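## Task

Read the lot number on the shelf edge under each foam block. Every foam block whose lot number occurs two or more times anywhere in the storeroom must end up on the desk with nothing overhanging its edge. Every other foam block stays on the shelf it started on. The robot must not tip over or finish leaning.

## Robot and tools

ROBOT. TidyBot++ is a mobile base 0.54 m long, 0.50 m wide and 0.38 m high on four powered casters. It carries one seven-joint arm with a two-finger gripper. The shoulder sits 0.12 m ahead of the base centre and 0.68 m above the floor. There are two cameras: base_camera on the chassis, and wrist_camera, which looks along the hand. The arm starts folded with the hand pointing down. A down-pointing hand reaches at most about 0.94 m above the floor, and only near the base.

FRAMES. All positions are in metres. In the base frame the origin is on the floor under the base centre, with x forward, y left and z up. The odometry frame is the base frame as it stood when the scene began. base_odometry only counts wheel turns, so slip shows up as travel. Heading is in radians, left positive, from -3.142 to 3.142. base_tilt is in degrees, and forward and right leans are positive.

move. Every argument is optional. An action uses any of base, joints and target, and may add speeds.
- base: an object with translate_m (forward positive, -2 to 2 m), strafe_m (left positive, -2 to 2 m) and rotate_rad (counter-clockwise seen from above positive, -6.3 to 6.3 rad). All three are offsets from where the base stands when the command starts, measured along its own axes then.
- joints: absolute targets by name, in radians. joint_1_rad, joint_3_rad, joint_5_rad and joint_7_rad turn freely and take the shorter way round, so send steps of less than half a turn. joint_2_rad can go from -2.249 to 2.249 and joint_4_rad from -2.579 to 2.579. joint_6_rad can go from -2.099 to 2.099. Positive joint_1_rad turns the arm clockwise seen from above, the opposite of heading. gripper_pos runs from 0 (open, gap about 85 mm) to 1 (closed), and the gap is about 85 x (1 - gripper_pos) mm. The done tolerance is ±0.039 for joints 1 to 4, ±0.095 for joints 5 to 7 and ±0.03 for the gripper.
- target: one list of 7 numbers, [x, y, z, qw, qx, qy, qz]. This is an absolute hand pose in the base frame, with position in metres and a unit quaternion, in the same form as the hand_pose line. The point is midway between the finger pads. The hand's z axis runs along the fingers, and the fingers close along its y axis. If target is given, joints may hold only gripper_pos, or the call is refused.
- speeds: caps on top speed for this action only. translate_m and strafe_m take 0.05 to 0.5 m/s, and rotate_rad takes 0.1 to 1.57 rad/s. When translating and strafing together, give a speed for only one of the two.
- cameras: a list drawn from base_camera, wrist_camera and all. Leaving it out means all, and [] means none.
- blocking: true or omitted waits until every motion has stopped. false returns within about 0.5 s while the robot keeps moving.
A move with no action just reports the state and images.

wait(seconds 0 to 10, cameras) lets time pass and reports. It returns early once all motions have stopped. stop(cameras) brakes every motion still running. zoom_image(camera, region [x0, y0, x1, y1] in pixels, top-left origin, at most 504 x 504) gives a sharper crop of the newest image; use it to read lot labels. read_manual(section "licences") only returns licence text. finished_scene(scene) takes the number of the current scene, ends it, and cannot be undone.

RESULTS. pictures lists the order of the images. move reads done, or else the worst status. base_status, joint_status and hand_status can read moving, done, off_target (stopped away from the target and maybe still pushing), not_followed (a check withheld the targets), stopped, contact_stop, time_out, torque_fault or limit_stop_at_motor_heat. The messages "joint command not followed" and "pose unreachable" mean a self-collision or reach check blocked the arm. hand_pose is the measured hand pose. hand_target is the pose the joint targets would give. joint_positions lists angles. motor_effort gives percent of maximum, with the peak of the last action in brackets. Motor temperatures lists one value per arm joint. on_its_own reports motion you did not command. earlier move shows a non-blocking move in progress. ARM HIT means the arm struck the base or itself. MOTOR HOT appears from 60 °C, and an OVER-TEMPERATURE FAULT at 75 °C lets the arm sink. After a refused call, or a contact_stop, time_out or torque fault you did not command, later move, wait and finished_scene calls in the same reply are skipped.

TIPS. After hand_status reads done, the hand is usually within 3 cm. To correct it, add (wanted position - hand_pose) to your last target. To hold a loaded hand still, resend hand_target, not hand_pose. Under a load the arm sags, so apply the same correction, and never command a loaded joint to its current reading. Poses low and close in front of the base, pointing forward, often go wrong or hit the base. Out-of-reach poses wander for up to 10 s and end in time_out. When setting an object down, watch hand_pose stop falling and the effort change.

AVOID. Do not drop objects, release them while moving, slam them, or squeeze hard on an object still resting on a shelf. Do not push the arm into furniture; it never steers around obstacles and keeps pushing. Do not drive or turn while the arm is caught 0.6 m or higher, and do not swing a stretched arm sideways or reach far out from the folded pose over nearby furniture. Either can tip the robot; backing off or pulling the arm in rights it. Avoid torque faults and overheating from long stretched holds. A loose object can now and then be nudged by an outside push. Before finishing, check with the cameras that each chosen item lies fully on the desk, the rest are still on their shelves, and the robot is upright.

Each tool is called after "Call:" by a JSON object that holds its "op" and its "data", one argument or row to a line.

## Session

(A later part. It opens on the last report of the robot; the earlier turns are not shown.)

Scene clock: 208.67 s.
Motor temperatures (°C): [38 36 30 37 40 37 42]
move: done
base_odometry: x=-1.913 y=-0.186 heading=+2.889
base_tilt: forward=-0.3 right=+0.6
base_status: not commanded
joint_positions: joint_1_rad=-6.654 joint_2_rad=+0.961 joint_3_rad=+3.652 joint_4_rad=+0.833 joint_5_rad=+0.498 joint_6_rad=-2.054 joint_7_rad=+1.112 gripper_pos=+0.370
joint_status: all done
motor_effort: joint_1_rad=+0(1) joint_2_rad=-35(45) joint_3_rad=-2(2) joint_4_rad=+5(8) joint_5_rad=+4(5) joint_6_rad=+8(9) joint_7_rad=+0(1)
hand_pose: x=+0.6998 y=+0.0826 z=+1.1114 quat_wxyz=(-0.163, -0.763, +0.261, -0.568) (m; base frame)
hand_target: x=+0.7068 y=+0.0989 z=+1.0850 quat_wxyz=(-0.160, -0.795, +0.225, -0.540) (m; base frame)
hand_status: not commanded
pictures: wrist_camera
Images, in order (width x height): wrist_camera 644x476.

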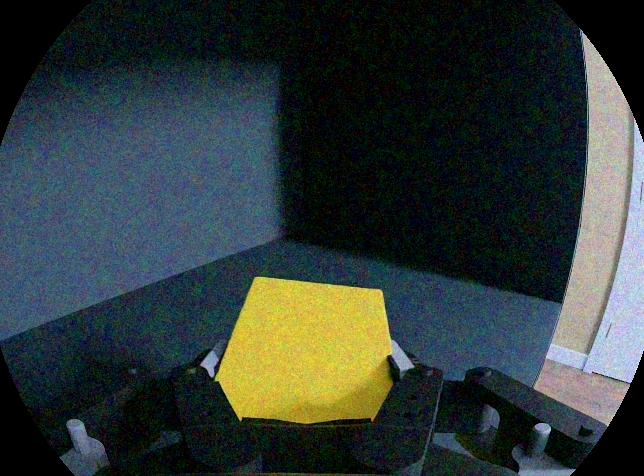

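Call:
{"op": "move", "data": {
  "base": {"translate_m":-0.5},
  "cameras": []
}}

Call:
{"op": "move", "data": {
  "target": [0.58, 0.0, 0.95, 0, 0.829, 0, 0.559],
  "cameras": ["wrist_camera"]
}}

Call:
{"op": "move", "data": {
  "base": {"rotate_rad":-1.32},
  "cameras": []
}}

Call:
{"op": "move", "data": {
  "base": {"strafe_m":-1.24,"translate_m":0.2},
  "cameras": ["base_camera","wrist_camera"]
}}

Scene clock: 212.40 s.
Motor temperatures (°C): [38 36 30 37 40 37 42]
move: done
base_odometry: x=-1.429 y=-0.310 heading=+2.890
base_tilt: forward=-0.3 right=+0.6
base_status: done
joint_positions: joint_1_rad=-6.654 joint_2_rad=+0.960 joint_3_rad=+3.652 joint_4_rad=+0.834 joint_5_rad=+0.498 joint_6_rad=-2.054 joint_7_rad=+1.112 gripper_pos=+0.370
joint_status: not commanded
motor_effort: joint_1_rad=-1(5) joint_2_rad=-36(41) joint_3_rad=-2(2) joint_4_rad=+5(7) joint_5_rad=+4(5) joint_6_rad=+8(9) joint_7_rad=+0(1)
hand_pose: x=+0.6993 y=+0.0824 z=+1.1121 quat_wxyz=(-0.163, -0.763, +0.261, -0.569) (m; base frame)
hand_target: x=+0.7068 y=+0.0989 z=+1.0850 quat_wxyz=(-0.160, -0.795, +0.225, -0.540) (m; base frame)
hand_status: not commanded
pictures: none
No camera images: "cameras" was empty.

Scene clock: 214.80 s.
Motor temperatures (°C): [38 36 30 37 40 37 42]
move: off_target
base_odometry: x=-1.429 y=-0.310 heading=+2.890
base_tilt: forward=-0.3 right=+0.6
base_status: not commanded
joint_positions: joint_1_rad=-6.301 joint_2_rad=+1.156 joint_3_rad=+3.152 joint_4_rad=+1.925 joint_5_rad=+0.079 joint_6_rad=-2.054 joint_7_rad=+1.536 gripper_pos=+0.370
joint_status: not commanded
motor_effort: joint_1_rad=-1(1) joint_2_rad=-27(38) joint_3_rad=+0(3) joint_4_rad=-6(7) joint_5_rad=+1(4) joint_6_rad=+9(10) joint_7_rad=+0(1)
hand_pose: x=+0.5834 y=-0.0093 z=+1.1648 quat_wxyz=(+0.010, -0.598, +0.041, -0.800) (m; base frame)
hand_target: x=+0.5936 y=-0.0019 z=+1.1413 quat_wxyz=(-0.003, -0.617, +0.002, -0.787) (m; base frame)
hand_status: off_target (0.215 m and 38.8 deg from the pose sent, 0.217 m and 36.3 deg at the start; a joint's target at an end of its range on 64 of 64 steps)
pictures: wrist_camera
Images, in order (width x height): wrist_camera 644x476.

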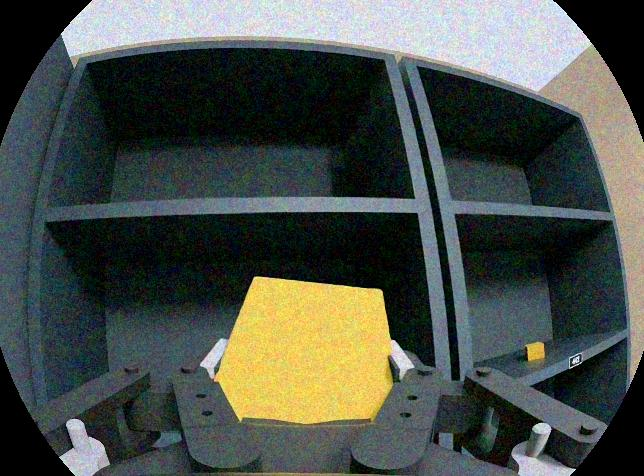

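Scene clock: 217.00 s.
Motor temperatures (°C): [38 36 30 37 40 37 42]
move: done
base_odometry: x=-1.429 y=-0.310 heading=+1.571
base_tilt: forward=-0.3 right=+0.6
base_status: done
joint_positions: joint_1_rad=-6.283 joint_2_rad=+1.170 joint_3_rad=+3.144 joint_4_rad=+1.926 joint_5_rad=+0.072 joint_6_rad=-2.054 joint_7_rad=+1.538 gripper_pos=+0.370
joint_status: not commanded
motor_effort: joint_1_rad=+0(4) joint_2_rad=-27(30) joint_3_rad=+0(2) joint_4_rad=-7(7) joint_5_rad=+0(1) joint_6_rad=+9(9) joint_7_rad=+0(1)
hand_pose: x=+0.5902 y=-0.0180 z=+1.1581 quat_wxyz=(+0.006, -0.603, +0.045, -0.796) (m; base frame)
hand_target: x=+0.5936 y=-0.0019 z=+1.1413 quat_wxyz=(-0.003, -0.617, +0.002, -0.787) (m; base frame)
hand_status: not commanded
pictures: none
No camera images: "cameras" was empty.

Scene clock: 220.87 s.
Motor temperatures (°C): [38 36 30 37 40 37 42]
move: done
base_odometry: x=-0.189 y=-0.110 heading=+1.569
base_tilt: forward=-0.3 right=+0.6
base_status: done
joint_positions: joint_1_rad=-6.283 joint_2_rad=+1.170 joint_3_rad=+3.143 joint_4_rad=+1.926 joint_5_rad=+0.070 joint_6_rad=-2.054 joint_7_rad=+1.538 gripper_pos=+0.370
joint_status: not commanded
motor_effort: joint_1_rad=+0(3) joint_2_rad=-28(29) joint_3_rad=+0(2) joint_4_rad=-7(7) joint_5_rad=+0(1) joint_6_rad=+9(9) joint_7_rad=+0(1)
hand_pose: x=+0.5902 y=-0.0174 z=+1.1581 quat_wxyz=(+0.006, -0.603, +0.044, -0.796) (m; base frame)
hand_target: x=+0.5936 y=-0.0019 z=+1.1413 quat_wxyz=(-0.003, -0.617, +0.002, -0.787) (m; base frame)
hand_status: not commanded
pictures: base_camera, wrist_camera
Images, in order (width x height): base_camera 644x364, wrist_camera 644x476.

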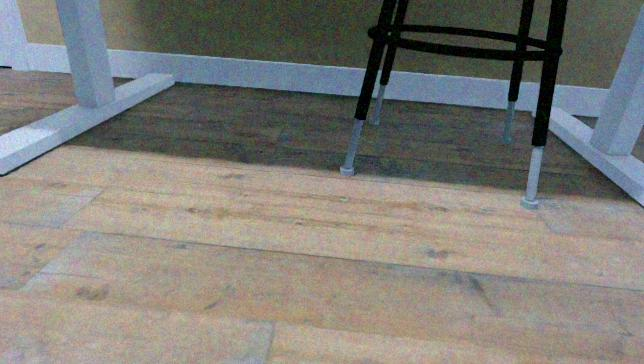

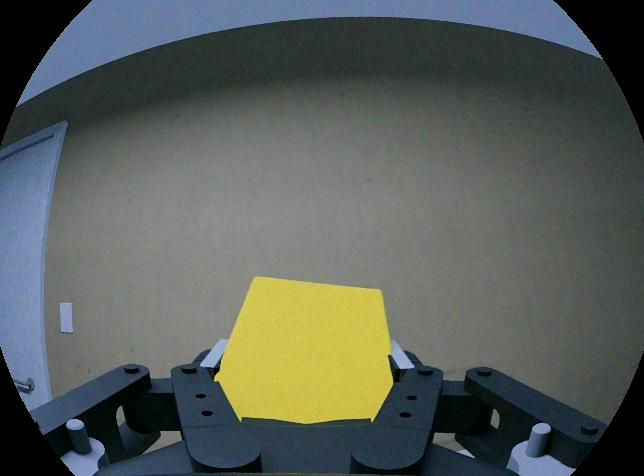

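Call:
{"op": "move", "data": {
  "joints": {"joint_1_rad":-0.01,"joint_2_rad":-0.24,"joint_3_rad":3.15,"joint_4_rad":-1.89,"joint_5_rad":-0.02,"joint_6_rad":-0.27,"joint_7_rad":1.55},
  "cameras": ["wrist_camera"]
}}

Call:
{"op": "move", "data": {
  "base": {"translate_m":0.26},
  "cameras": []
}}

Call:
{"op": "move", "data": {
  "target": [0.78, 0.0, 0.81, 0, 0.829, 0, 0.559],
  "cameras": ["wrist_camera"]
}}

Scene clock: 225.87 s.
Motor temperatures (°C): [38 36 30 37 40 37 42]
move: done
base_odometry: x=-0.189 y=-0.110 heading=+1.569
base_tilt: forward=-0.3 right=+0.6
base_status: not commanded
joint_positions: joint_1_rad=-6.283 joint_2_rad=-0.227 joint_3_rad=+3.143 joint_4_rad=-1.860 joint_5_rad=+0.050 joint_6_rad=-0.328 joint_7_rad=+1.538 gripper_pos=+0.370
joint_status: all done
motor_effort: joint_1_rad=+0(3) joint_2_rad=-13(31) joint_3_rad=+0(1) joint_4_rad=+23(24) joint_5_rad=+1(2) joint_6_rad=+8(10) joint_7_rad=+0(1)
hand_pose: x=+0.6259 y=-0.0045 z=+0.9541 quat_wxyz=(-0.011, -0.831, -0.001, -0.557) (m; base frame)
hand_target: x=+0.6250 y=+0.0034 z=+0.9592 quat_wxyz=(+0.015, -0.819, +0.015, -0.573) (m; base frame)
hand_status: not commanded
pictures: wrist_camera
Images, in order (width x height): wrist_camera 644x476.

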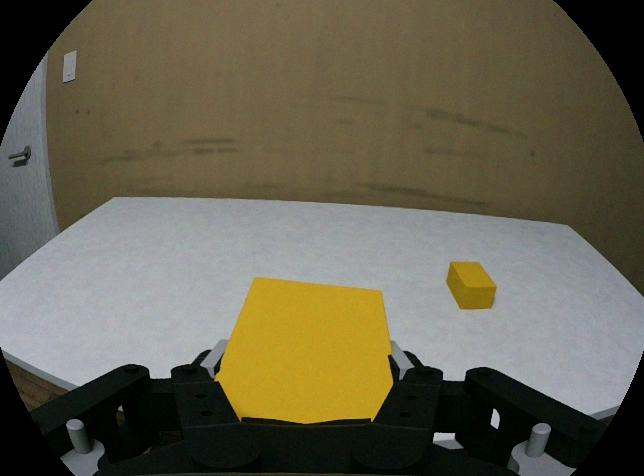

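Scene clock: 227.70 s.
Motor temperatures (°C): [38 36 30 37 40 37 42]
move: done
base_odometry: x=-0.188 y=+0.150 heading=+1.569
base_tilt: forward=-0.3 right=+0.6
base_status: done
joint_positions: joint_1_rad=-6.283 joint_2_rad=-0.236 joint_3_rad=+3.143 joint_4_rad=-1.861 joint_5_rad=+0.049 joint_6_rad=-0.324 joint_7_rad=+1.538 gripper_pos=+0.370
joint_status: not commanded
motor_effort: joint_1_rad=+0(1) joint_2_rad=-12(17) joint_3_rad=+1(1) joint_4_rad=+23(23) joint_5_rad=+1(1) joint_6_rad=+9(9) joint_7_rad=+0(1)
hand_pose: x=+0.6238 y=-0.0044 z=+0.9589 quat_wxyz=(-0.011, -0.827, -0.001, -0.562) (m; base frame)
hand_target: x=+0.6250 y=+0.0034 z=+0.9592 quat_wxyz=(+0.015, -0.819, +0.015, -0.573) (m; base frame)
hand_status: not commanded
pictures: none
No camera images: "cameras" was empty.

Scene clock: 229.67 s.
Motor temperatures (°C): [38 36 30 37 40 37 42]
move: done
base_odometry: x=-0.188 y=+0.150 heading=+1.569
base_tilt: forward=-0.3 right=+0.6
base_status: not commanded
joint_positions: joint_1_rad=-6.283 joint_2_rad=+0.231 joint_3_rad=+3.143 joint_4_rad=-1.861 joint_5_rad=+0.049 joint_6_rad=+0.102 joint_7_rad=+1.538 gripper_pos=+0.370
joint_status: not commanded
motor_effort: joint_1_rad=+0(1) joint_2_rad=-28(30) joint_3_rad=+0(1) joint_4_rad=+20(24) joint_5_rad=+1(1) joint_6_rad=+8(9) joint_7_rad=+0(1)
hand_pose: x=+0.7722 y=+0.0020 z=+0.8078 quat_wxyz=(-0.003, -0.839, -0.008, -0.544) (m; base frame)
hand_target: x=+0.7800 y=+0.0000 z=+0.8100 quat_wxyz=(+0.000, -0.829, +0.000, -0.559) (m; base frame)
hand_status: done (0.008 m and 2.2 deg from the pose sent, 0.216 m and 1.3 deg at the start)
pictures: wrist_camera
Images, in order (width x height): wrist_camera 644x476.

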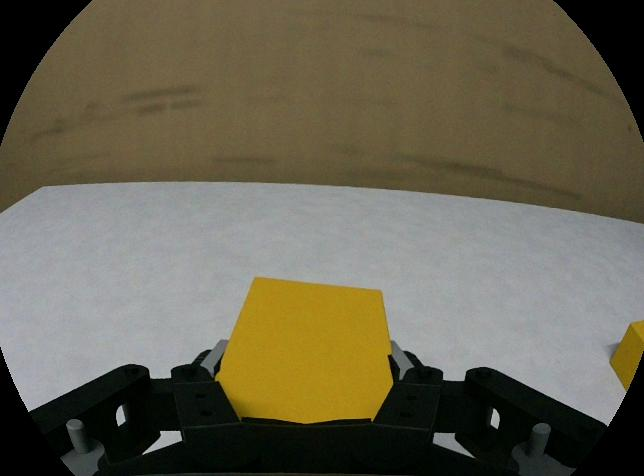

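Lower in steps until z stalls.

Call:
{"op": "move", "data": {
  "target": [0.79, 0.0, 0.765, 0, 0.829, 0, 0.559],
  "cameras": []
}}

Call:
{"op": "move", "data": {
  "target": [0.79, 0.0, 0.745, 0, 0.829, 0, 0.559],
  "cameras": []
}}

Call:
{"op": "move", "data": {
  "target": [0.79, 0.0, 0.725, 0, 0.829, 0, 0.559],
  "cameras": ["wrist_camera"]
}}

Scene clock: 231.07 s.
Motor temperatures (°C): [38 36 30 37 40 37 42]
move: done
base_odometry: x=-0.188 y=+0.150 heading=+1.569
base_tilt: forward=-0.3 right=+0.6
base_status: not commanded
joint_positions: joint_1_rad=-6.283 joint_2_rad=+0.317 joint_3_rad=+3.143 joint_4_rad=-1.893 joint_5_rad=+0.049 joint_6_rad=+0.241 joint_7_rad=+1.538 gripper_pos=+0.370
joint_status: not commanded
motor_effort: joint_1_rad=+0(1) joint_2_rad=-29(32) joint_3_rad=+0(0) joint_4_rad=+19(21) joint_5_rad=+1(1) joint_6_rad=+9(10) joint_7_rad=+0(1)
hand_pose: x=+0.7895 y=+0.0041 z=+0.7732 quat_wxyz=(+0.000, -0.833, -0.009, -0.553) (m; base frame)
hand_target: x=+0.7900 y=+0.0000 z=+0.7650 quat_wxyz=(+0.000, -0.829, +0.000, -0.559) (m; base frame)
hand_status: done (0.009 m and 1.3 deg from the pose sent, 0.046 m and 2.2 deg at the start)
pictures: none
No camera images: "cameras" was empty.

Scene clock: 232.07 s.
Motor temperatures (°C): [38 36 30 37 40 37 42]
move: done
base_odometry: x=-0.188 y=+0.150 heading=+1.569
base_tilt: forward=-0.3 right=+0.6
base_status: not commanded
joint_positions: joint_1_rad=-6.283 joint_2_rad=+0.343 joint_3_rad=+3.143 joint_4_rad=-1.922 joint_5_rad=+0.049 joint_6_rad=+0.311 joint_7_rad=+1.538 gripper_pos=+0.370
joint_status: not commanded
motor_effort: joint_1_rad=-1(1) joint_2_rad=-28(31) joint_3_rad=-1(1) joint_4_rad=+18(19) joint_5_rad=+1(1) joint_6_rad=+8(9) joint_7_rad=-1(1)
hand_pose: x=+0.7907 y=+0.0051 z=+0.7608 quat_wxyz=(+0.002, -0.829, -0.010, -0.560) (m; base frame)
hand_target: x=+0.7900 y=+0.0000 z=+0.7450 quat_wxyz=(+0.000, -0.829, +0.000, -0.559) (m; base frame)
hand_status: done (0.017 m and 1.1 deg from the pose sent, 0.028 m and 1.3 deg at the start)
pictures: none
No camera images: "cameras" was empty.

Scene clock: 232.73 s.
Motor temperatures (°C): [38 36 30 37 40 37 42]
move: off_target
base_odometry: x=-0.188 y=+0.150 heading=+1.569
base_tilt: forward=-0.3 right=+0.6
base_status: not commanded
joint_positions: joint_1_rad=-6.283 joint_2_rad=+0.354 joint_3_rad=+3.144 joint_4_rad=-1.944 joint_5_rad=+0.049 joint_6_rad=+0.380 joint_7_rad=+1.538 gripper_pos=+0.370
joint_status: not commanded
motor_effort: joint_1_rad=-2(2) joint_2_rad=-26(29) joint_3_rad=-1(2) joint_4_rad=+17(18) joint_5_rad=+1(1) joint_6_rad=+8(8) joint_7_rad=-1(1)
hand_pose: x=+0.7923 y=+0.0060 z=+0.7611 quat_wxyz=(+0.003, -0.819, -0.010, -0.574) (m; base frame)
hand_target: x=+0.7900 y=+0.0000 z=+0.7250 quat_wxyz=(+0.000, -0.829, +0.000, -0.559) (m; base frame)
hand_status: off_target (0.037 m and 2.4 deg from the pose sent, 0.036 m and 1.1 deg at the start)
pictures: wrist_camera
Images, in order (width x height): wrist_camera 644x476.

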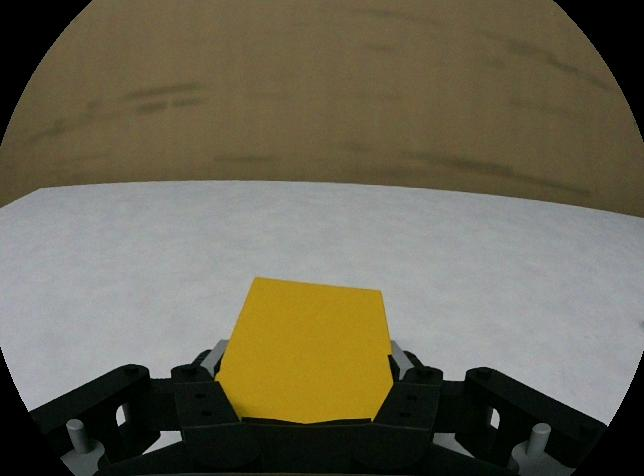

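Call:
{"op": "move", "data": {
  "joints": {"gripper_pos":0.1},
  "cameras": []
}}

Call:
{"op": "move", "data": {
  "base": {"translate_m":-0.25},
  "cameras": ["wrist_camera"]
}}

Call:
{"op": "move", "data": {
  "joints": {"joint_1_rad":0.0,"joint_2_rad":-0.374,"joint_3_rad":3.13,"joint_4_rad":-2.5,"joint_5_rad":0,"joint_6_rad":0.2,"joint_7_rad":1.57,"gripper_pos":0},
  "cameras": ["wrist_camera"]
}}

Call:
{"op": "move", "data": {
  "base": {"rotate_rad":1.571},
  "joints": {"joint_6_rad":-0.9},
  "cameras": []
}}

Call:
{"op": "move", "data": {
  "base": {"translate_m":-1.51},
  "cameras": []
}}

Call:
{"op": "move", "data": {
  "base": {"strafe_m":1.69},
  "cameras": ["base_camera"]
}}

Scene clock: 234.03 s.
Motor temperatures (°C): [38 36 30 37 40 37 42]
move: done
base_odometry: x=-0.188 y=+0.150 heading=+1.569
base_tilt: forward=-0.3 right=+0.6
base_status: not commanded
joint_positions: joint_1_rad=-6.284 joint_2_rad=+0.376 joint_3_rad=+3.144 joint_4_rad=-1.948 joint_5_rad=+0.049 joint_6_rad=+0.381 joint_7_rad=+1.538 gripper_pos=+0.100
joint_status: all done
motor_effort: joint_1_rad=-1(2) joint_2_rad=-29(31) joint_3_rad=-1(1) joint_4_rad=+17(19) joint_5_rad=+1(1) joint_6_rad=+8(9) joint_7_rad=+0(1)
hand_pose: x=+0.7928 y=+0.0060 z=+0.7445 quat_wxyz=(+0.003, -0.826, -0.010, -0.564) (m; base frame)
hand_target: x=+0.7900 y=+0.0000 z=+0.7250 quat_wxyz=(+0.000, -0.829, +0.000, -0.559) (m; base frame)
hand_status: not commanded
pictures: none
No camera images: "cameras" was empty.

Scene clock: 235.90 s.
Motor temperatures (°C): [38 36 30 37 40 37 42]
move: done
base_odometry: x=-0.189 y=-0.100 heading=+1.567
base_tilt: forward=-0.3 right=+0.6
base_status: done
joint_positions: joint_1_rad=-6.284 joint_2_rad=+0.380 joint_3_rad=+3.144 joint_4_rad=-1.953 joint_5_rad=+0.049 joint_6_rad=+0.385 joint_7_rad=+1.538 gripper_pos=+0.100
joint_status: not commanded
motor_effort: joint_1_rad=-1(2) joint_2_rad=-29(31) joint_3_rad=+0(2) joint_4_rad=+16(19) joint_5_rad=+0(1) joint_6_rad=+7(8) joint_7_rad=+0(1)
hand_pose: x=+0.7919 y=+0.0061 z=+0.7409 quat_wxyz=(+0.003, -0.827, -0.010, -0.562) (m; base frame)
hand_target: x=+0.7900 y=+0.0000 z=+0.7250 quat_wxyz=(+0.000, -0.829, +0.000, -0.559) (m; base frame)
hand_status: not commanded
pictures: wrist_camera
Images, in order (width x height): wrist_camera 644x476.

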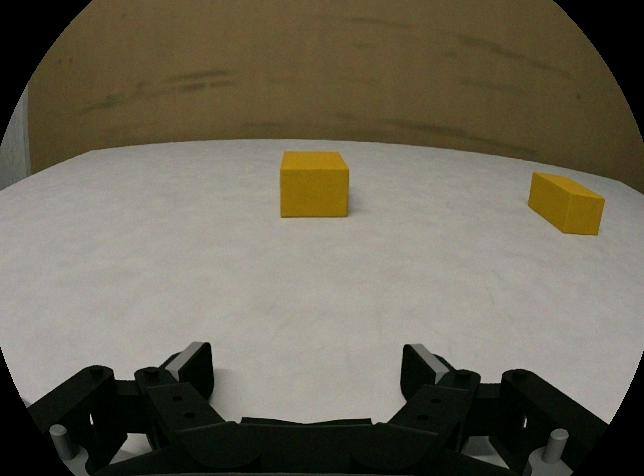

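Scene clock: 237.93 s.
Motor temperatures (°C): [38 36 30 37 40 37 42]
move: done
base_odometry: x=-0.189 y=-0.100 heading=+1.567
base_tilt: forward=-0.4 right=+0.6
base_status: not commanded
joint_positions: joint_1_rad=-6.284 joint_2_rad=-0.364 joint_3_rad=+3.144 joint_4_rad=-2.470 joint_5_rad=+0.049 joint_6_rad=+0.249 joint_7_rad=+1.538 gripper_pos=+0.000
joint_status: all done
motor_effort: joint_1_rad=+0(2) joint_2_rad=-6(31) joint_3_rad=+1(1) joint_4_rad=+20(21) joint_5_rad=+1(2) joint_6_rad=+8(9) joint_7_rad=+0(1)
hand_pose: x=+0.5382 y=+0.0043 z=+0.8266 quat_wxyz=(+0.000, -0.801, -0.009, -0.599) (m; base frame)
hand_target: x=+0.5241 y=+0.0062 z=+0.7995 quat_wxyz=(+0.002, -0.821, -0.005, -0.571) (m; base frame)
hand_status: not commanded
pictures: wrist_camera
Images, in order (width x height): wrist_camera 644x476.

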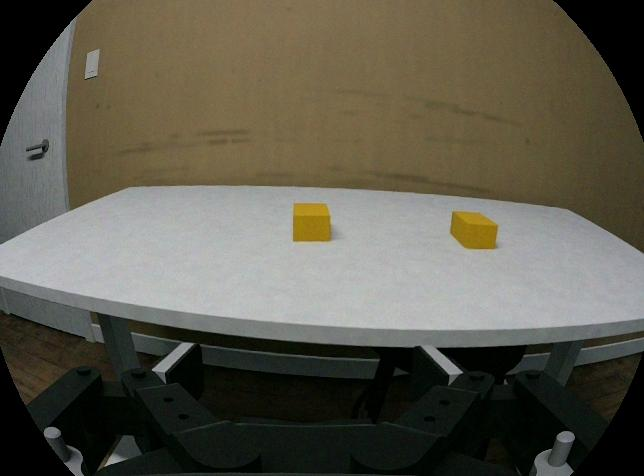

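Scene clock: 240.23 s.
Motor temperatures (°C): [38 36 30 37 40 37 42]
move: done
base_odometry: x=-0.189 y=-0.100 heading=+3.138
base_tilt: forward=-0.3 right=+0.6
base_status: done
joint_positions: joint_1_rad=-6.284 joint_2_rad=-0.365 joint_3_rad=+3.143 joint_4_rad=-2.477 joint_5_rad=+0.049 joint_6_rad=-0.849 joint_7_rad=+1.538 gripper_pos=+0.000
joint_status: all done
motor_effort: joint_1_rad=-1(2) joint_2_rad=-2(7) joint_3_rad=+0(1) joint_4_rad=+15(20) joint_5_rad=+1(2) joint_6_rad=+2(9) joint_7_rad=+0(1)
hand_pose: x=+0.2942 y=-0.0102 z=+0.6068 quat_wxyz=(-0.018, -0.996, +0.002, -0.090) (m; base frame)
hand_target: x=+0.2682 y=+0.0026 z=+0.5985 quat_wxyz=(-0.002, -0.998, -0.005, -0.058) (m; base frame)
hand_status: not commanded
pictures: none
No camera images: "cameras" was empty.

Scene clock: 244.63 s.
Motor temperatures (°C): [38 36 30 37 40 37 42]
move: done
base_odometry: x=+1.321 y=-0.106 heading=+3.139
base_tilt: forward=-0.4 right=+0.6
base_status: done
joint_positions: joint_1_rad=-6.284 joint_2_rad=-0.367 joint_3_rad=+3.143 joint_4_rad=-2.478 joint_5_rad=+0.049 joint_6_rad=-0.854 joint_7_rad=+1.538 gripper_pos=+0.000
joint_status: not commanded
motor_effort: joint_1_rad=+0(1) joint_2_rad=-2(5) joint_3_rad=+0(1) joint_4_rad=+15(17) joint_5_rad=+1(1) joint_6_rad=+2(3) joint_7_rad=+0(1)
hand_pose: x=+0.2926 y=-0.0103 z=+0.6067 quat_wxyz=(-0.018, -0.996, +0.002, -0.089) (m; base frame)
hand_target: x=+0.2682 y=+0.0026 z=+0.5985 quat_wxyz=(-0.002, -0.998, -0.005, -0.058) (m; base frame)
hand_status: not commanded
pictures: none
No camera images: "cameras" was empty.

Scene clock: 249.40 s.
Motor temperatures (°C): [38 36 30 37 40 37 42]
move: done
base_odometry: x=+1.317 y=-1.796 heading=+3.139
base_tilt: forward=-0.3 right=+0.6
base_status: done
joint_positions: joint_1_rad=-6.284 joint_2_rad=-0.367 joint_3_rad=+3.142 joint_4_rad=-2.478 joint_5_rad=+0.049 joint_6_rad=-0.854 joint_7_rad=+1.538 gripper_pos=+0.000
joint_status: not commanded
motor_effort: joint_1_rad=-1(1) joint_2_rad=-2(3) joint_3_rad=+0(1) joint_4_rad=+16(16) joint_5_rad=+1(2) joint_6_rad=+2(3) joint_7_rad=+0(1)
hand_pose: x=+0.2926 y=-0.0101 z=+0.6067 quat_wxyz=(-0.018, -0.996, +0.002, -0.089) (m; base frame)
hand_target: x=+0.2682 y=+0.0026 z=+0.5985 quat_wxyz=(-0.002, -0.998, -0.005, -0.058) (m; base frame)
hand_status: not commanded
pictures: base_camera
Images, in order (width x height): base_camera 644x364.

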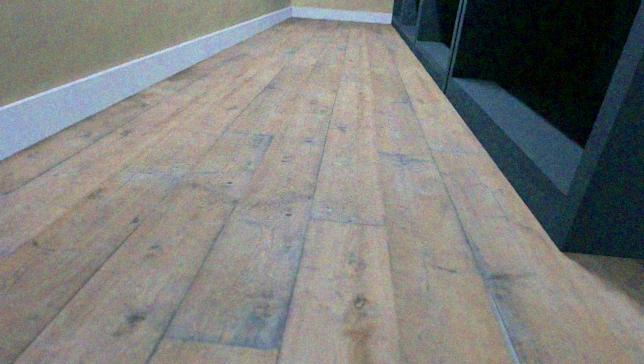

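Call:
{"op": "move", "data": {
  "base": {"translate_m":1.9},
  "cameras": []
}}

Call:
{"op": "move", "data": {
  "joints": {"joint_1_rad":0.6,"joint_2_rad":-0.28,"joint_3_rad":3.16,"joint_4_rad":-1.21,"joint_5_rad":0.05,"joint_6_rad":-0.97,"joint_7_rad":1.55},
  "base": {"translate_m":0.5}
}}

Scene clock: 256.57 s.
Motor temperatures (°C): [38 36 30 37 40 37 42]
move: done
base_odometry: x=-0.583 y=-1.792 heading=+3.140
base_tilt: forward=-0.3 right=+0.6
base_status: done
joint_positions: joint_1_rad=-6.284 joint_2_rad=-0.368 joint_3_rad=+3.142 joint_4_rad=-2.478 joint_5_rad=+0.049 joint_6_rad=-0.855 joint_7_rad=+1.538 gripper_pos=+0.000
joint_status: not commanded
motor_effort: joint_1_rad=+0(1) joint_2_rad=-2(4) joint_3_rad=+1(1) joint_4_rad=+15(17) joint_5_rad=+1(1) joint_6_rad=+2(3) joint_7_rad=+0(1)
hand_pose: x=+0.2923 y=-0.0102 z=+0.6068 quat_wxyz=(-0.018, -0.996, +0.002, -0.089) (m; base frame)
hand_target: x=+0.2682 y=+0.0026 z=+0.5985 quat_wxyz=(-0.002, -0.998, -0.005, -0.058) (m; base frame)
hand_status: not commanded
pictures: none
No camera images: "cameras" was empty.

Scene clock: 259.13 s.
Motor temperatures (°C): [38 36 30 37 40 37 42]
move: done
base_odometry: x=-1.083 y=-1.791 heading=+3.141
base_tilt: forward=-0.3 right=+0.6
base_status: done
joint_positions: joint_1_rad=-5.702 joint_2_rad=-0.298 joint_3_rad=+3.146 joint_4_rad=-1.223 joint_5_rad=+0.049 joint_6_rad=-0.922 joint_7_rad=+1.538 gripper_pos=+0.000
joint_status: all done
motor_effort: joint_1_rad=+0(2) joint_2_rad=-7(12) joint_3_rad=+0(2) joint_4_rad=+19(22) joint_5_rad=+1(2) joint_6_rad=+9(9) joint_7_rad=+0(1)
hand_pose: x=+0.4686 y=-0.2453 z=+1.1885 quat_wxyz=(-0.188, -0.760, +0.243, -0.573) (m; base frame)
hand_target: x=+0.4617 y=-0.2606 z=+1.1737 quat_wxyz=(-0.193, -0.772, +0.257, -0.549) (m; base frame)
hand_status: not commanded
pictures: base_camera, wrist_camera
Images, in order (width x height): base_camera 644x364, wrist_camera 644x476.

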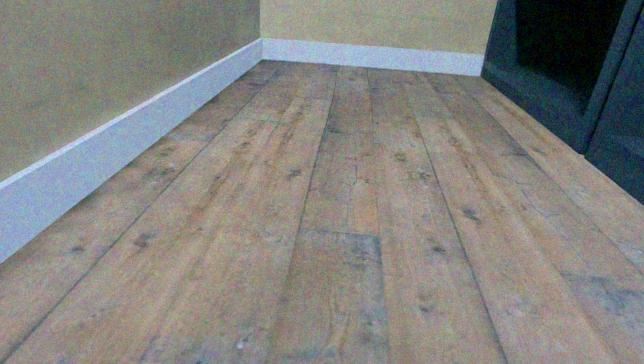

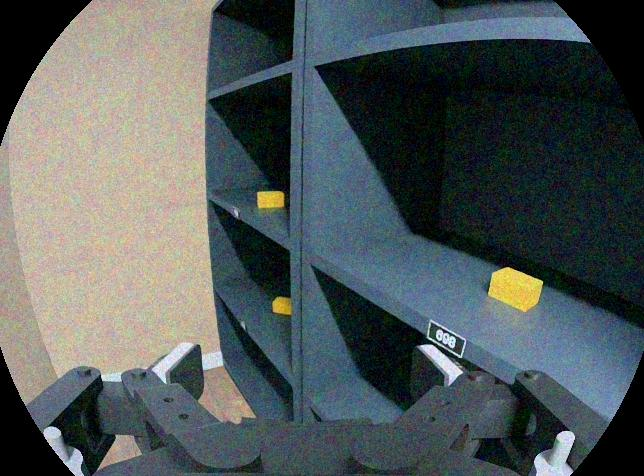

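Call:
{"op": "move", "data": {
  "joints": {"joint_1_rad":0.0,"joint_2_rad":-0.374,"joint_3_rad":3.15,"joint_4_rad":-2.5,"joint_6_rad":-0.9},
  "base": {"translate_m":0.47},
  "cameras": []
}}

Call:
{"op": "move", "data": {
  "base": {"rotate_rad":-1.38},
  "cameras": ["base_camera"]
}}

Call:
{"op": "move", "data": {
  "joints": {"joint_2_rad":-0.4,"joint_4_rad":-1.5,"joint_6_rad":-0.9,"joint_5_rad":0},
  "cameras": ["wrist_camera"]
}}

Scene clock: 262.37 s.
Motor temperatures (°C): [38 36 30 37 40 37 42]
move: done
base_odometry: x=-1.553 y=-1.791 heading=+3.141
base_tilt: forward=-0.3 right=+0.6
base_status: done
joint_positions: joint_1_rad=-6.263 joint_2_rad=-0.359 joint_3_rad=+3.148 joint_4_rad=-2.473 joint_5_rad=+0.049 joint_6_rad=-0.922 joint_7_rad=+1.538 gripper_pos=+0.000
joint_status: all done
motor_effort: joint_1_rad=-1(2) joint_2_rad=-2(12) joint_3_rad=+1(1) joint_4_rad=+15(22) joint_5_rad=+1(2) joint_6_rad=+1(9) joint_7_rad=+0(1)
hand_pose: x=+0.2727 y=-0.0147 z=+0.6038 quat_wxyz=(-0.019, -0.998, +0.015, -0.052) (m; base frame)
hand_target: x=+0.2685 y=-0.0118 z=+0.5988 quat_wxyz=(-0.019, -0.998, +0.000, -0.058) (m; base frame)
hand_status: not commanded
pictures: none
No camera images: "cameras" was empty.

Scene clock: 264.53 s.
Motor temperatures (°C): [38 36 30 37 40 37 42]
move: done
base_odometry: x=-1.553 y=-1.791 heading=+1.762
base_tilt: forward=-0.3 right=+0.6
base_status: done
joint_positions: joint_1_rad=-6.265 joint_2_rad=-0.359 joint_3_rad=+3.148 joint_4_rad=-2.473 joint_5_rad=+0.049 joint_6_rad=-0.922 joint_7_rad=+1.538 gripper_pos=+0.000
joint_status: not commanded
motor_effort: joint_1_rad=+0(1) joint_2_rad=-2(3) joint_3_rad=+1(1) joint_4_rad=+15(16) joint_5_rad=+1(2) joint_6_rad=+1(2) joint_7_rad=+0(1)
hand_pose: x=+0.2727 y=-0.0144 z=+0.6038 quat_wxyz=(-0.019, -0.998, +0.014, -0.053) (m; base frame)
hand_target: x=+0.2685 y=-0.0118 z=+0.5988 quat_wxyz=(-0.019, -0.998, +0.000, -0.058) (m; base frame)
hand_status: not commanded
pictures: base_camera
Images, in order (width x height): base_camera 644x364.

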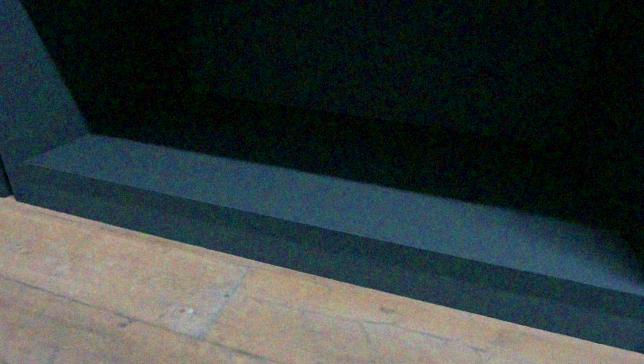

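Scene clock: 266.83 s.
Motor temperatures (°C): [38 36 30 37 40 37 42]
move: done
base_odometry: x=-1.553 y=-1.791 heading=+1.762
base_tilt: forward=-0.3 right=+0.6
base_status: not commanded
joint_positions: joint_1_rad=-6.265 joint_2_rad=-0.388 joint_3_rad=+3.148 joint_4_rad=-1.513 joint_5_rad=+0.049 joint_6_rad=-0.922 joint_7_rad=+1.538 gripper_pos=+0.000
joint_status: all done
motor_effort: joint_1_rad=+0(1) joint_2_rad=-6(8) joint_3_rad=+0(1) joint_4_rad=+21(21) joint_5_rad=+1(2) joint_6_rad=+8(8) joint_7_rad=+0(1)
hand_pose: x=+0.5198 y=-0.0214 z=+1.0642 quat_wxyz=(-0.021, -0.854, +0.022, -0.520) (m; base frame)
hand_target: x=+0.5185 y=-0.0031 z=+1.0824 quat_wxyz=(+0.005, -0.841, +0.013, -0.540) (m; base frame)
hand_status: not commanded
pictures: wrist_camera
Images, in order (width x height): wrist_camera 644x476.

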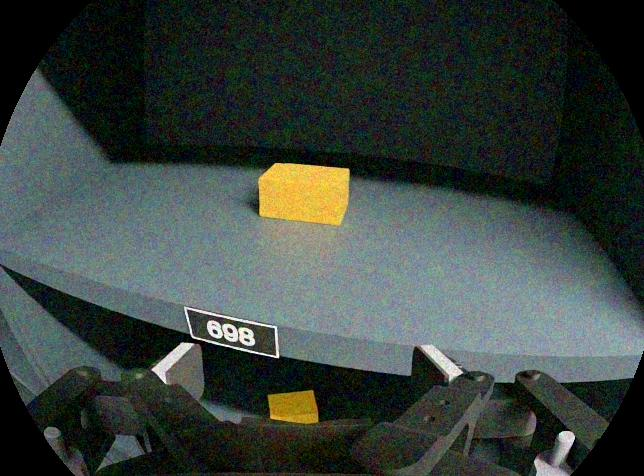

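Call:
{"op": "move", "data": {
  "joints": {"joint_2_rad":0.0,"joint_4_rad":-1.48,"joint_6_rad":-0.47,"gripper_pos":1},
  "base": {"strafe_m":-0.035},
  "cameras": ["base_camera","wrist_camera"]
}}

Scene clock: 269.13 s.
Motor temperatures (°C): [38 36 30 37 40 37 42]
move: done
base_odometry: x=-1.519 y=-1.784 heading=+1.760
base_tilt: forward=-0.3 right=+0.6
base_status: done
joint_positions: joint_1_rad=-6.267 joint_2_rad=-0.031 joint_3_rad=+3.152 joint_4_rad=-1.485 joint_5_rad=+0.049 joint_6_rad=-0.524 joint_7_rad=+1.538 gripper_pos=+0.999
joint_status: all done
motor_effort: joint_1_rad=+0(1) joint_2_rad=-19(21) joint_3_rad=+0(3) joint_4_rad=+21(22) joint_5_rad=+1(2) joint_6_rad=+8(9) joint_7_rad=+0(1)
hand_pose: x=+0.7038 y=-0.0216 z=+1.0155 quat_wxyz=(-0.020, -0.835, +0.013, -0.549) (m; base frame)
hand_target: x=+0.7213 y=-0.0037 z=+1.0158 quat_wxyz=(+0.003, -0.828, +0.012, -0.561) (m; base frame)
hand_status: not commanded
pictures: base_camera, wrist_camera
Images, in order (width x height): base_camera 644x364, wrist_camera 644x476.

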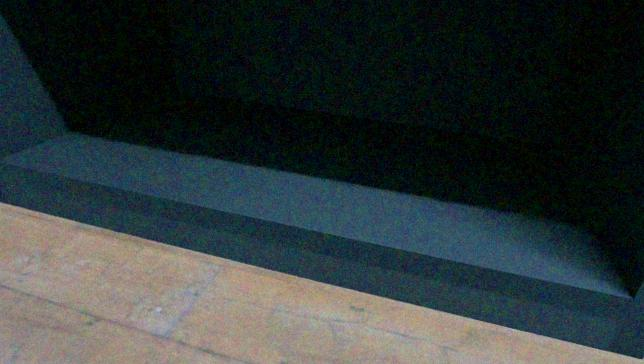

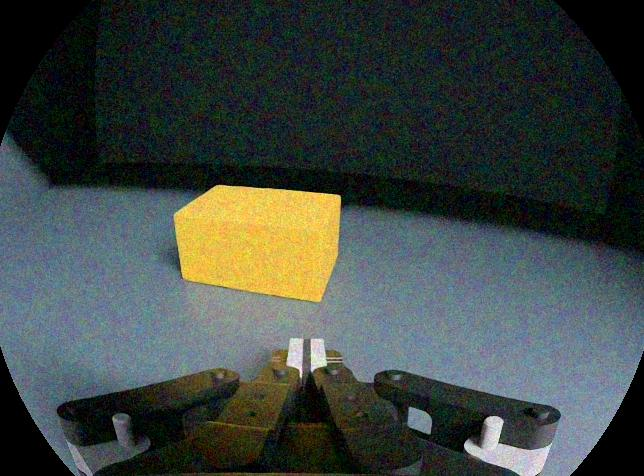

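Call:
{"op": "move", "data": {
  "base": {"translate_m":0.155},
  "speeds": {"translate_m":0.08},
  "cameras": ["wrist_camera"]
}}

Scene clock: 271.77 s.
Motor temperatures (°C): [38 36 30 37 40 37 42]
move: done
base_odometry: x=-1.548 y=-1.632 heading=+1.760
base_tilt: forward=-0.3 right=+0.6
base_status: done
joint_positions: joint_1_rad=-6.268 joint_2_rad=-0.026 joint_3_rad=+3.152 joint_4_rad=-1.484 joint_5_rad=+0.049 joint_6_rad=-0.516 joint_7_rad=+1.538 gripper_pos=+0.999
joint_status: not commanded
motor_effort: joint_1_rad=-1(2) joint_2_rad=-19(21) joint_3_rad=+0(1) joint_4_rad=+21(22) joint_5_rad=+1(1) joint_6_rad=+8(9) joint_7_rad=+0(1)
hand_pose: x=+0.7063 y=-0.0215 z=+1.0156 quat_wxyz=(-0.020, -0.834, +0.013, -0.551) (m; base frame)
hand_target: x=+0.7213 y=-0.0037 z=+1.0158 quat_wxyz=(+0.003, -0.828, +0.012, -0.561) (m; base frame)
hand_status: not commanded
pictures: wrist_camera
Images, in order (width x height): wrist_camera 644x476.

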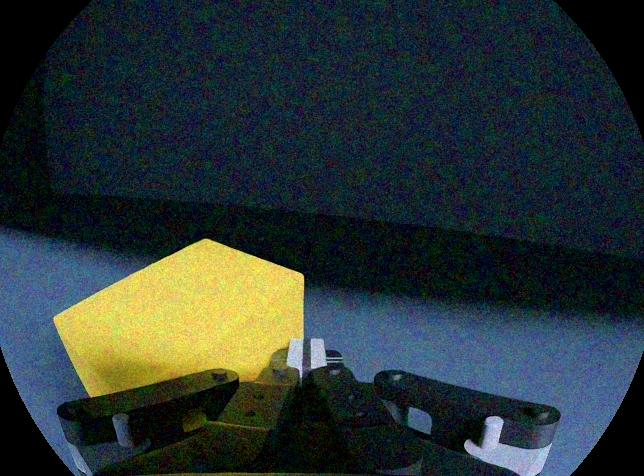

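Call:
{"op": "move", "data": {
  "base": {"translate_m":0.03,"strafe_m":0.02},
  "speeds": {"translate_m":0.08},
  "cameras": []
}}

Call:
{"op": "move", "data": {
  "base": {"translate_m":-0.2},
  "cameras": ["wrist_camera"]
}}

Scene clock: 272.93 s.
Motor temperatures (°C): [38 36 30 37 40 37 42]
move: done
base_odometry: x=-1.573 y=-1.606 heading=+1.760
base_tilt: forward=-0.3 right=+0.6
base_status: done
joint_positions: joint_1_rad=-6.269 joint_2_rad=-0.024 joint_3_rad=+3.152 joint_4_rad=-1.484 joint_5_rad=+0.049 joint_6_rad=-0.514 joint_7_rad=+1.538 gripper_pos=+0.999
joint_status: not commanded
motor_effort: joint_1_rad=+0(3) joint_2_rad=-19(21) joint_3_rad=+1(3) joint_4_rad=+21(23) joint_5_rad=+1(1) joint_6_rad=+6(9) joint_7_rad=+0(1)
hand_pose: x=+0.7075 y=-0.0209 z=+1.0155 quat_wxyz=(-0.020, -0.834, +0.013, -0.551) (m; base frame)
hand_target: x=+0.7213 y=-0.0037 z=+1.0158 quat_wxyz=(+0.003, -0.828, +0.012, -0.561) (m; base frame)
hand_status: not commanded
pictures: none
No camera images: "cameras" was empty.

Scene clock: 274.57 s.
Motor temperatures (°C): [38 36 30 37 40 37 42]
move: done
base_odometry: x=-1.536 y=-1.802 heading=+1.760
base_tilt: forward=-0.4 right=+0.6
base_status: done
joint_positions: joint_1_rad=-6.269 joint_2_rad=-0.019 joint_3_rad=+3.152 joint_4_rad=-1.482 joint_5_rad=+0.049 joint_6_rad=-0.507 joint_7_rad=+1.538 gripper_pos=+0.999
joint_status: not commanded
motor_effort: joint_1_rad=+0(1) joint_2_rad=-20(23) joint_3_rad=+0(1) joint_4_rad=+21(23) joint_5_rad=+1(1) joint_6_rad=+7(9) joint_7_rad=+0(1)
hand_pose: x=+0.7102 y=-0.0204 z=+1.0154 quat_wxyz=(-0.019, -0.833, +0.012, -0.553) (m; base frame)
hand_target: x=+0.7213 y=-0.0037 z=+1.0158 quat_wxyz=(+0.003, -0.828, +0.012, -0.561) (m; base frame)
hand_status: not commanded
pictures: wrist_camera
Images, in order (width x height): wrist_camera 644x476.

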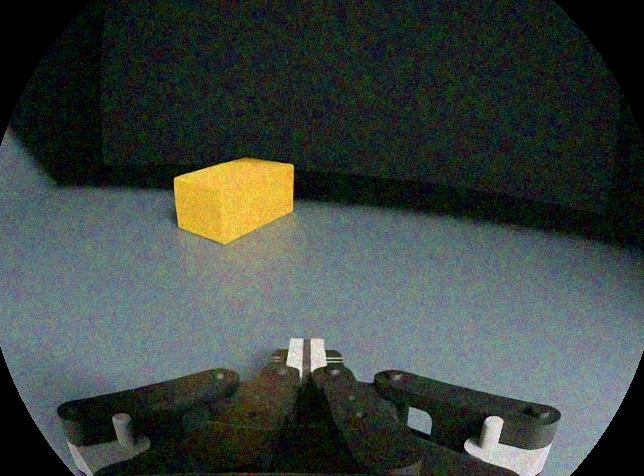

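Call:
{"op": "move", "data": {
  "base": {"translate_m":0.08,"strafe_m":0.52,"rotate_rad":-0.47},
  "speeds": {"rotate_rad":0.4},
  "joints": {"gripper_pos":0},
  "cameras": ["base_camera","wrist_camera"]
}}

Scene clock: 277.73 s.
Motor temperatures (°C): [38 36 30 37 40 37 42]
move: done
base_odometry: x=-2.061 y=-1.821 heading=+1.288
base_tilt: forward=-0.3 right=+0.6
base_status: done
joint_positions: joint_1_rad=-6.279 joint_2_rad=-0.017 joint_3_rad=+3.150 joint_4_rad=-1.482 joint_5_rad=+0.049 joint_6_rad=-0.507 joint_7_rad=+1.538 gripper_pos=+0.000
joint_status: all done
motor_effort: joint_1_rad=-1(2) joint_2_rad=-20(22) joint_3_rad=+0(3) joint_4_rad=+22(23) joint_5_rad=+1(2) joint_6_rad=+8(9) joint_7_rad=+0(1)
hand_pose: x=+0.7111 y=-0.0141 z=+1.0145 quat_wxyz=(-0.017, -0.834, +0.008, -0.552) (m; base frame)
hand_target: x=+0.7213 y=-0.0037 z=+1.0158 quat_wxyz=(+0.003, -0.828, +0.012, -0.561) (m; base frame)
hand_status: not commanded
pictures: base_camera, wrist_camera
Images, in order (width x height): base_camera 644x364, wrist_camera 644x476.

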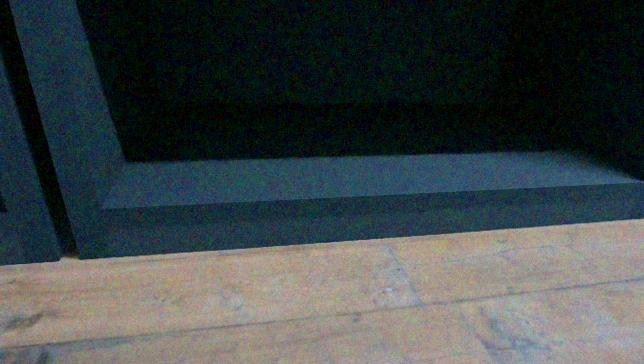

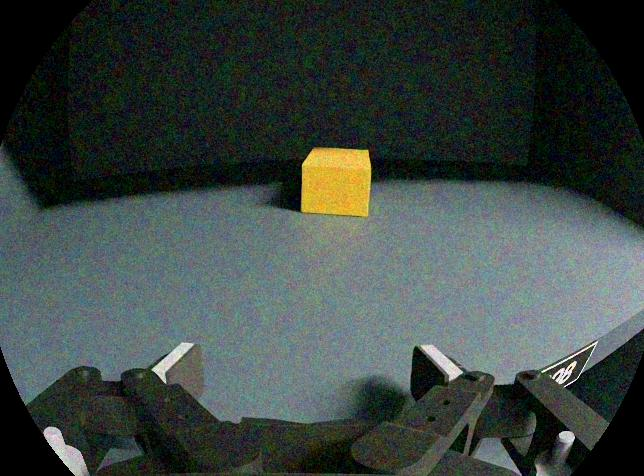

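Call:
{"op": "move", "data": {
  "base": {"translate_m":0.08,"strafe_m":-0.037},
  "joints": {"joint_2_rad":0.265,"joint_4_rad":-1.217,"joint_6_rad":-0.41},
  "cameras": ["wrist_camera"]
}}

Scene clock: 279.17 s.
Motor temperatures (°C): [38 36 30 37 40 37 42]
move: done
base_odometry: x=-2.004 y=-1.755 heading=+1.289
base_tilt: forward=-0.3 right=+0.6
base_status: done
joint_positions: joint_1_rad=-6.279 joint_2_rad=+0.240 joint_3_rad=+3.150 joint_4_rad=-1.232 joint_5_rad=+0.049 joint_6_rad=-0.458 joint_7_rad=+1.538 gripper_pos=+0.000
joint_status: all done
motor_effort: joint_1_rad=-1(2) joint_2_rad=-30(32) joint_3_rad=+0(2) joint_4_rad=+23(23) joint_5_rad=+1(2) joint_6_rad=+8(10) joint_7_rad=+0(1)
hand_pose: x=+0.8232 y=-0.0139 z=+1.0124 quat_wxyz=(-0.017, -0.822, +0.006, -0.570) (m; base frame)
hand_target: x=+0.8378 y=-0.0038 z=+1.0175 quat_wxyz=(+0.003, -0.811, +0.011, -0.585) (m; base frame)
hand_status: not commanded
pictures: wrist_camera
Images, in order (width x height): wrist_camera 644x476.

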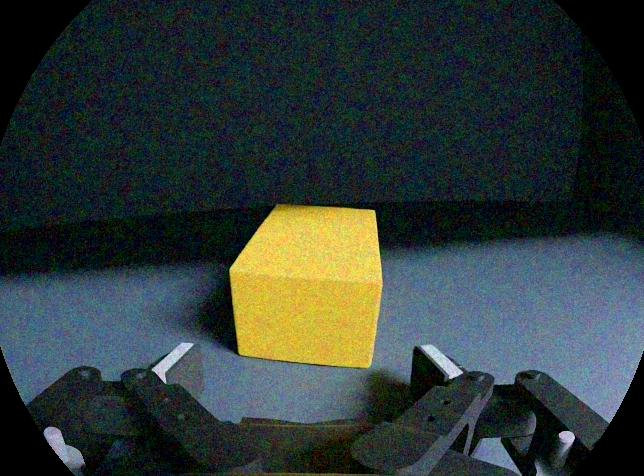

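Call:
{"op": "move", "data": {
  "base": {"strafe_m":0.094,"rotate_rad":-0.1},
  "speeds": {"rotate_rad":0.15},
  "cameras": ["wrist_camera"]
}}

Scene clock: 280.67 s.
Motor temperatures (°C): [38 36 30 37 40 37 42]
move: done
base_odometry: x=-2.094 y=-1.728 heading=+1.188
base_tilt: forward=-0.3 right=+0.6
base_status: done
joint_positions: joint_1_rad=-6.285 joint_2_rad=+0.240 joint_3_rad=+3.149 joint_4_rad=-1.230 joint_5_rad=+0.049 joint_6_rad=-0.458 joint_7_rad=+1.538 gripper_pos=+0.000
joint_status: not commanded
motor_effort: joint_1_rad=-1(4) joint_2_rad=-30(31) joint_3_rad=+0(3) joint_4_rad=+22(23) joint_5_rad=+1(2) joint_6_rad=+8(9) joint_7_rad=+0(1)
hand_pose: x=+0.8236 y=-0.0084 z=+1.0130 quat_wxyz=(-0.014, -0.821, +0.003, -0.570) (m; base frame)
hand_target: x=+0.8378 y=-0.0038 z=+1.0175 quat_wxyz=(+0.003, -0.811, +0.011, -0.585) (m; base frame)
hand_status: not commanded
pictures: wrist_camera
Images, in order (width x height): wrist_camera 644x476.

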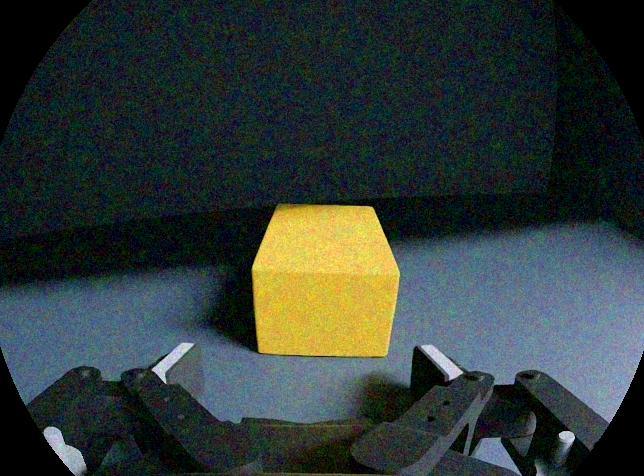

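Perfect axis. Center 326 vs 304 → 0.01 right; forward 0.11.

Call:
{"op": "move", "data": {
  "base": {"strafe_m":-0.012},
  "cameras": []
}}

Call:
{"op": "move", "data": {
  "base": {"translate_m":0.11},
  "speeds": {"translate_m":0.1},
  "cameras": ["wrist_camera"]
}}

Scene clock: 281.47 s.
Motor temperatures (°C): [38 36 30 37 40 37 42]
move: done
base_odometry: x=-2.083 y=-1.733 heading=+1.189
base_tilt: forward=-0.3 right=+0.6
base_status: done
joint_positions: joint_1_rad=-6.282 joint_2_rad=+0.240 joint_3_rad=+3.150 joint_4_rad=-1.230 joint_5_rad=+0.049 joint_6_rad=-0.458 joint_7_rad=+1.538 gripper_pos=+0.000
joint_status: not commanded
motor_effort: joint_1_rad=+0(4) joint_2_rad=-30(31) joint_3_rad=+0(2) joint_4_rad=+22(23) joint_5_rad=+1(1) joint_6_rad=+8(9) joint_7_rad=+0(1)
hand_pose: x=+0.8236 y=-0.0112 z=+1.0130 quat_wxyz=(-0.015, -0.821, +0.005, -0.570) (m; base frame)
hand_target: x=+0.8378 y=-0.0038 z=+1.0175 quat_wxyz=(+0.003, -0.811, +0.011, -0.585) (m; base frame)
hand_status: not commanded
pictures: none
No camera images: "cameras" was empty.

Scene clock: 283.13 s.
Motor temperatures (°C): [38 36 30 37 40 37 42]
move: done
base_odometry: x=-2.042 y=-1.631 heading=+1.189
base_tilt: forward=-0.3 right=+0.6
base_status: done
joint_positions: joint_1_rad=-6.282 joint_2_rad=+0.244 joint_3_rad=+3.150 joint_4_rad=-1.228 joint_5_rad=+0.049 joint_6_rad=-0.457 joint_7_rad=+1.538 gripper_pos=+0.000
joint_status: not commanded
motor_effort: joint_1_rad=+0(2) joint_2_rad=-29(32) joint_3_rad=+0(2) joint_4_rad=+22(24) joint_5_rad=+1(1) joint_6_rad=+8(9) joint_7_rad=-1(1)
hand_pose: x=+0.8252 y=-0.0111 z=+1.0122 quat_wxyz=(-0.015, -0.821, +0.005, -0.570) (m; base frame)
hand_target: x=+0.8378 y=-0.0038 z=+1.0175 quat_wxyz=(+0.003, -0.811, +0.011, -0.585) (m; base frame)
hand_status: not commanded
pictures: wrist_camera
Images, in order (width x height): wrist_camera 644x476.

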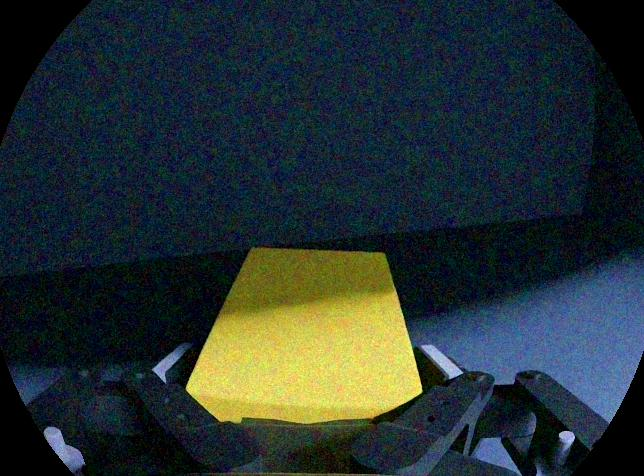

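Call:
{"op": "move", "data": {
  "base": {"translate_m":0.02},
  "speeds": {"translate_m":0.1},
  "cameras": []
}}

Call:
{"op": "move", "data": {
  "joints": {"gripper_pos":0.55},
  "cameras": ["wrist_camera"]
}}

Call:
{"op": "move", "data": {
  "joints": {"joint_2_rad":0.13,"joint_6_rad":-0.48},
  "cameras": ["wrist_camera"]
}}

Scene clock: 284.13 s.
Motor temperatures (°C): [38 36 30 37 40 37 42]
move: done
base_odometry: x=-2.035 y=-1.612 heading=+1.190
base_tilt: forward=-0.3 right=+0.6
base_status: done
joint_positions: joint_1_rad=-6.282 joint_2_rad=+0.249 joint_3_rad=+3.150 joint_4_rad=-1.224 joint_5_rad=+0.049 joint_6_rad=-0.453 joint_7_rad=+1.538 gripper_pos=+0.000
joint_status: not commanded
motor_effort: joint_1_rad=+0(2) joint_2_rad=-30(34) joint_3_rad=+0(2) joint_4_rad=+22(23) joint_5_rad=+1(1) joint_6_rad=+8(9) joint_7_rad=+0(1)
hand_pose: x=+0.8274 y=-0.0111 z=+1.0124 quat_wxyz=(-0.015, -0.821, +0.005, -0.571) (m; base frame)
hand_target: x=+0.8378 y=-0.0038 z=+1.0175 quat_wxyz=(+0.003, -0.811, +0.011, -0.585) (m; base frame)
hand_status: not commanded
pictures: none
No camera images: "cameras" was empty.

Scene clock: 284.97 s.
Motor temperatures (°C): [38 36 30 37 40 37 42]
move: off_target
base_odometry: x=-2.035 y=-1.612 heading=+1.190
base_tilt: forward=-0.3 right=+0.6
base_status: not commanded
joint_positions: joint_1_rad=-6.282 joint_2_rad=+0.249 joint_3_rad=+3.150 joint_4_rad=-1.221 joint_5_rad=+0.049 joint_6_rad=-0.451 joint_7_rad=+1.538 gripper_pos=+0.351
joint_status: gripper_pos off_target (ended at +0.351, target +0.550)
motor_effort: joint_1_rad=+0(1) joint_2_rad=-29(30) joint_3_rad=+0(1) joint_4_rad=+20(23) joint_5_rad=+1(2) joint_6_rad=+7(8) joint_7_rad=+0(0)
hand_pose: x=+0.8278 y=-0.0111 z=+1.0150 quat_wxyz=(-0.015, -0.819, +0.005, -0.573) (m; base frame)
hand_target: x=+0.8378 y=-0.0038 z=+1.0175 quat_wxyz=(+0.003, -0.811, +0.011, -0.585) (m; base frame)
hand_status: not commanded
pictures: wrist_camera
Images, in order (width x height): wrist_camera 644x476.

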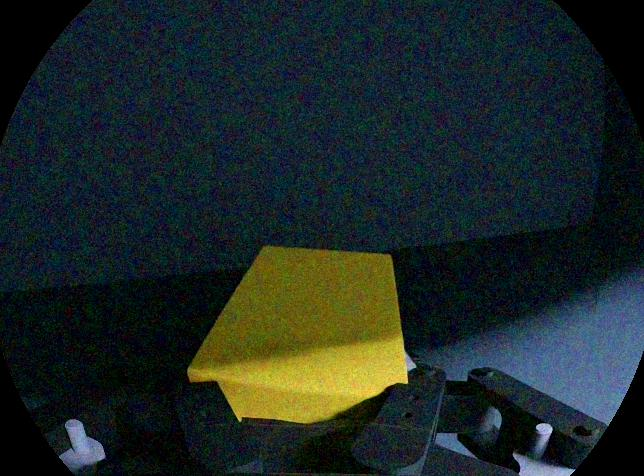

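Scene clock: 286.27 s.
Motor temperatures (°C): [38 36 30 37 40 37 42]
move: done
base_odometry: x=-2.035 y=-1.612 heading=+1.190
base_tilt: forward=-0.3 right=+0.6
base_status: not commanded
joint_positions: joint_1_rad=-6.282 joint_2_rad=+0.116 joint_3_rad=+3.150 joint_4_rad=-1.219 joint_5_rad=+0.049 joint_6_rad=-0.453 joint_7_rad=+1.538 gripper_pos=+0.351
joint_status: all done
motor_effort: joint_1_rad=+0(1) joint_2_rad=-26(34) joint_3_rad=+0(0) joint_4_rad=+22(25) joint_5_rad=+1(1) joint_6_rad=+9(10) joint_7_rad=+0(1)
hand_pose: x=+0.7775 y=-0.0110 z=+1.1064 quat_wxyz=(-0.015, -0.779, +0.006, -0.626) (m; base frame)
hand_target: x=+0.7813 y=-0.0037 z=+1.0899 quat_wxyz=(+0.003, -0.792, +0.011, -0.611) (m; base frame)
hand_status: not commanded
pictures: wrist_camera
Images, in order (width x height): wrist_camera 644x476.

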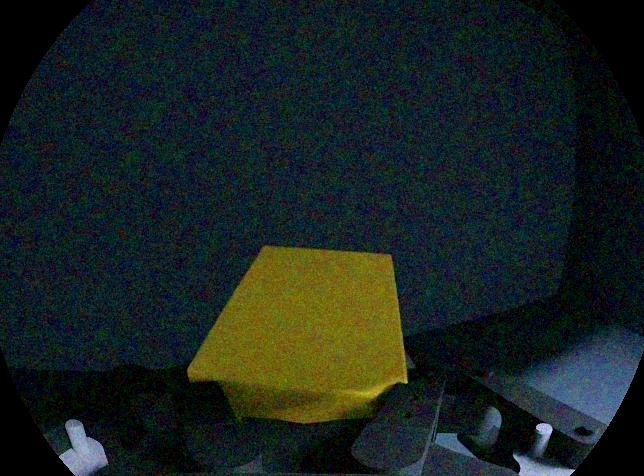

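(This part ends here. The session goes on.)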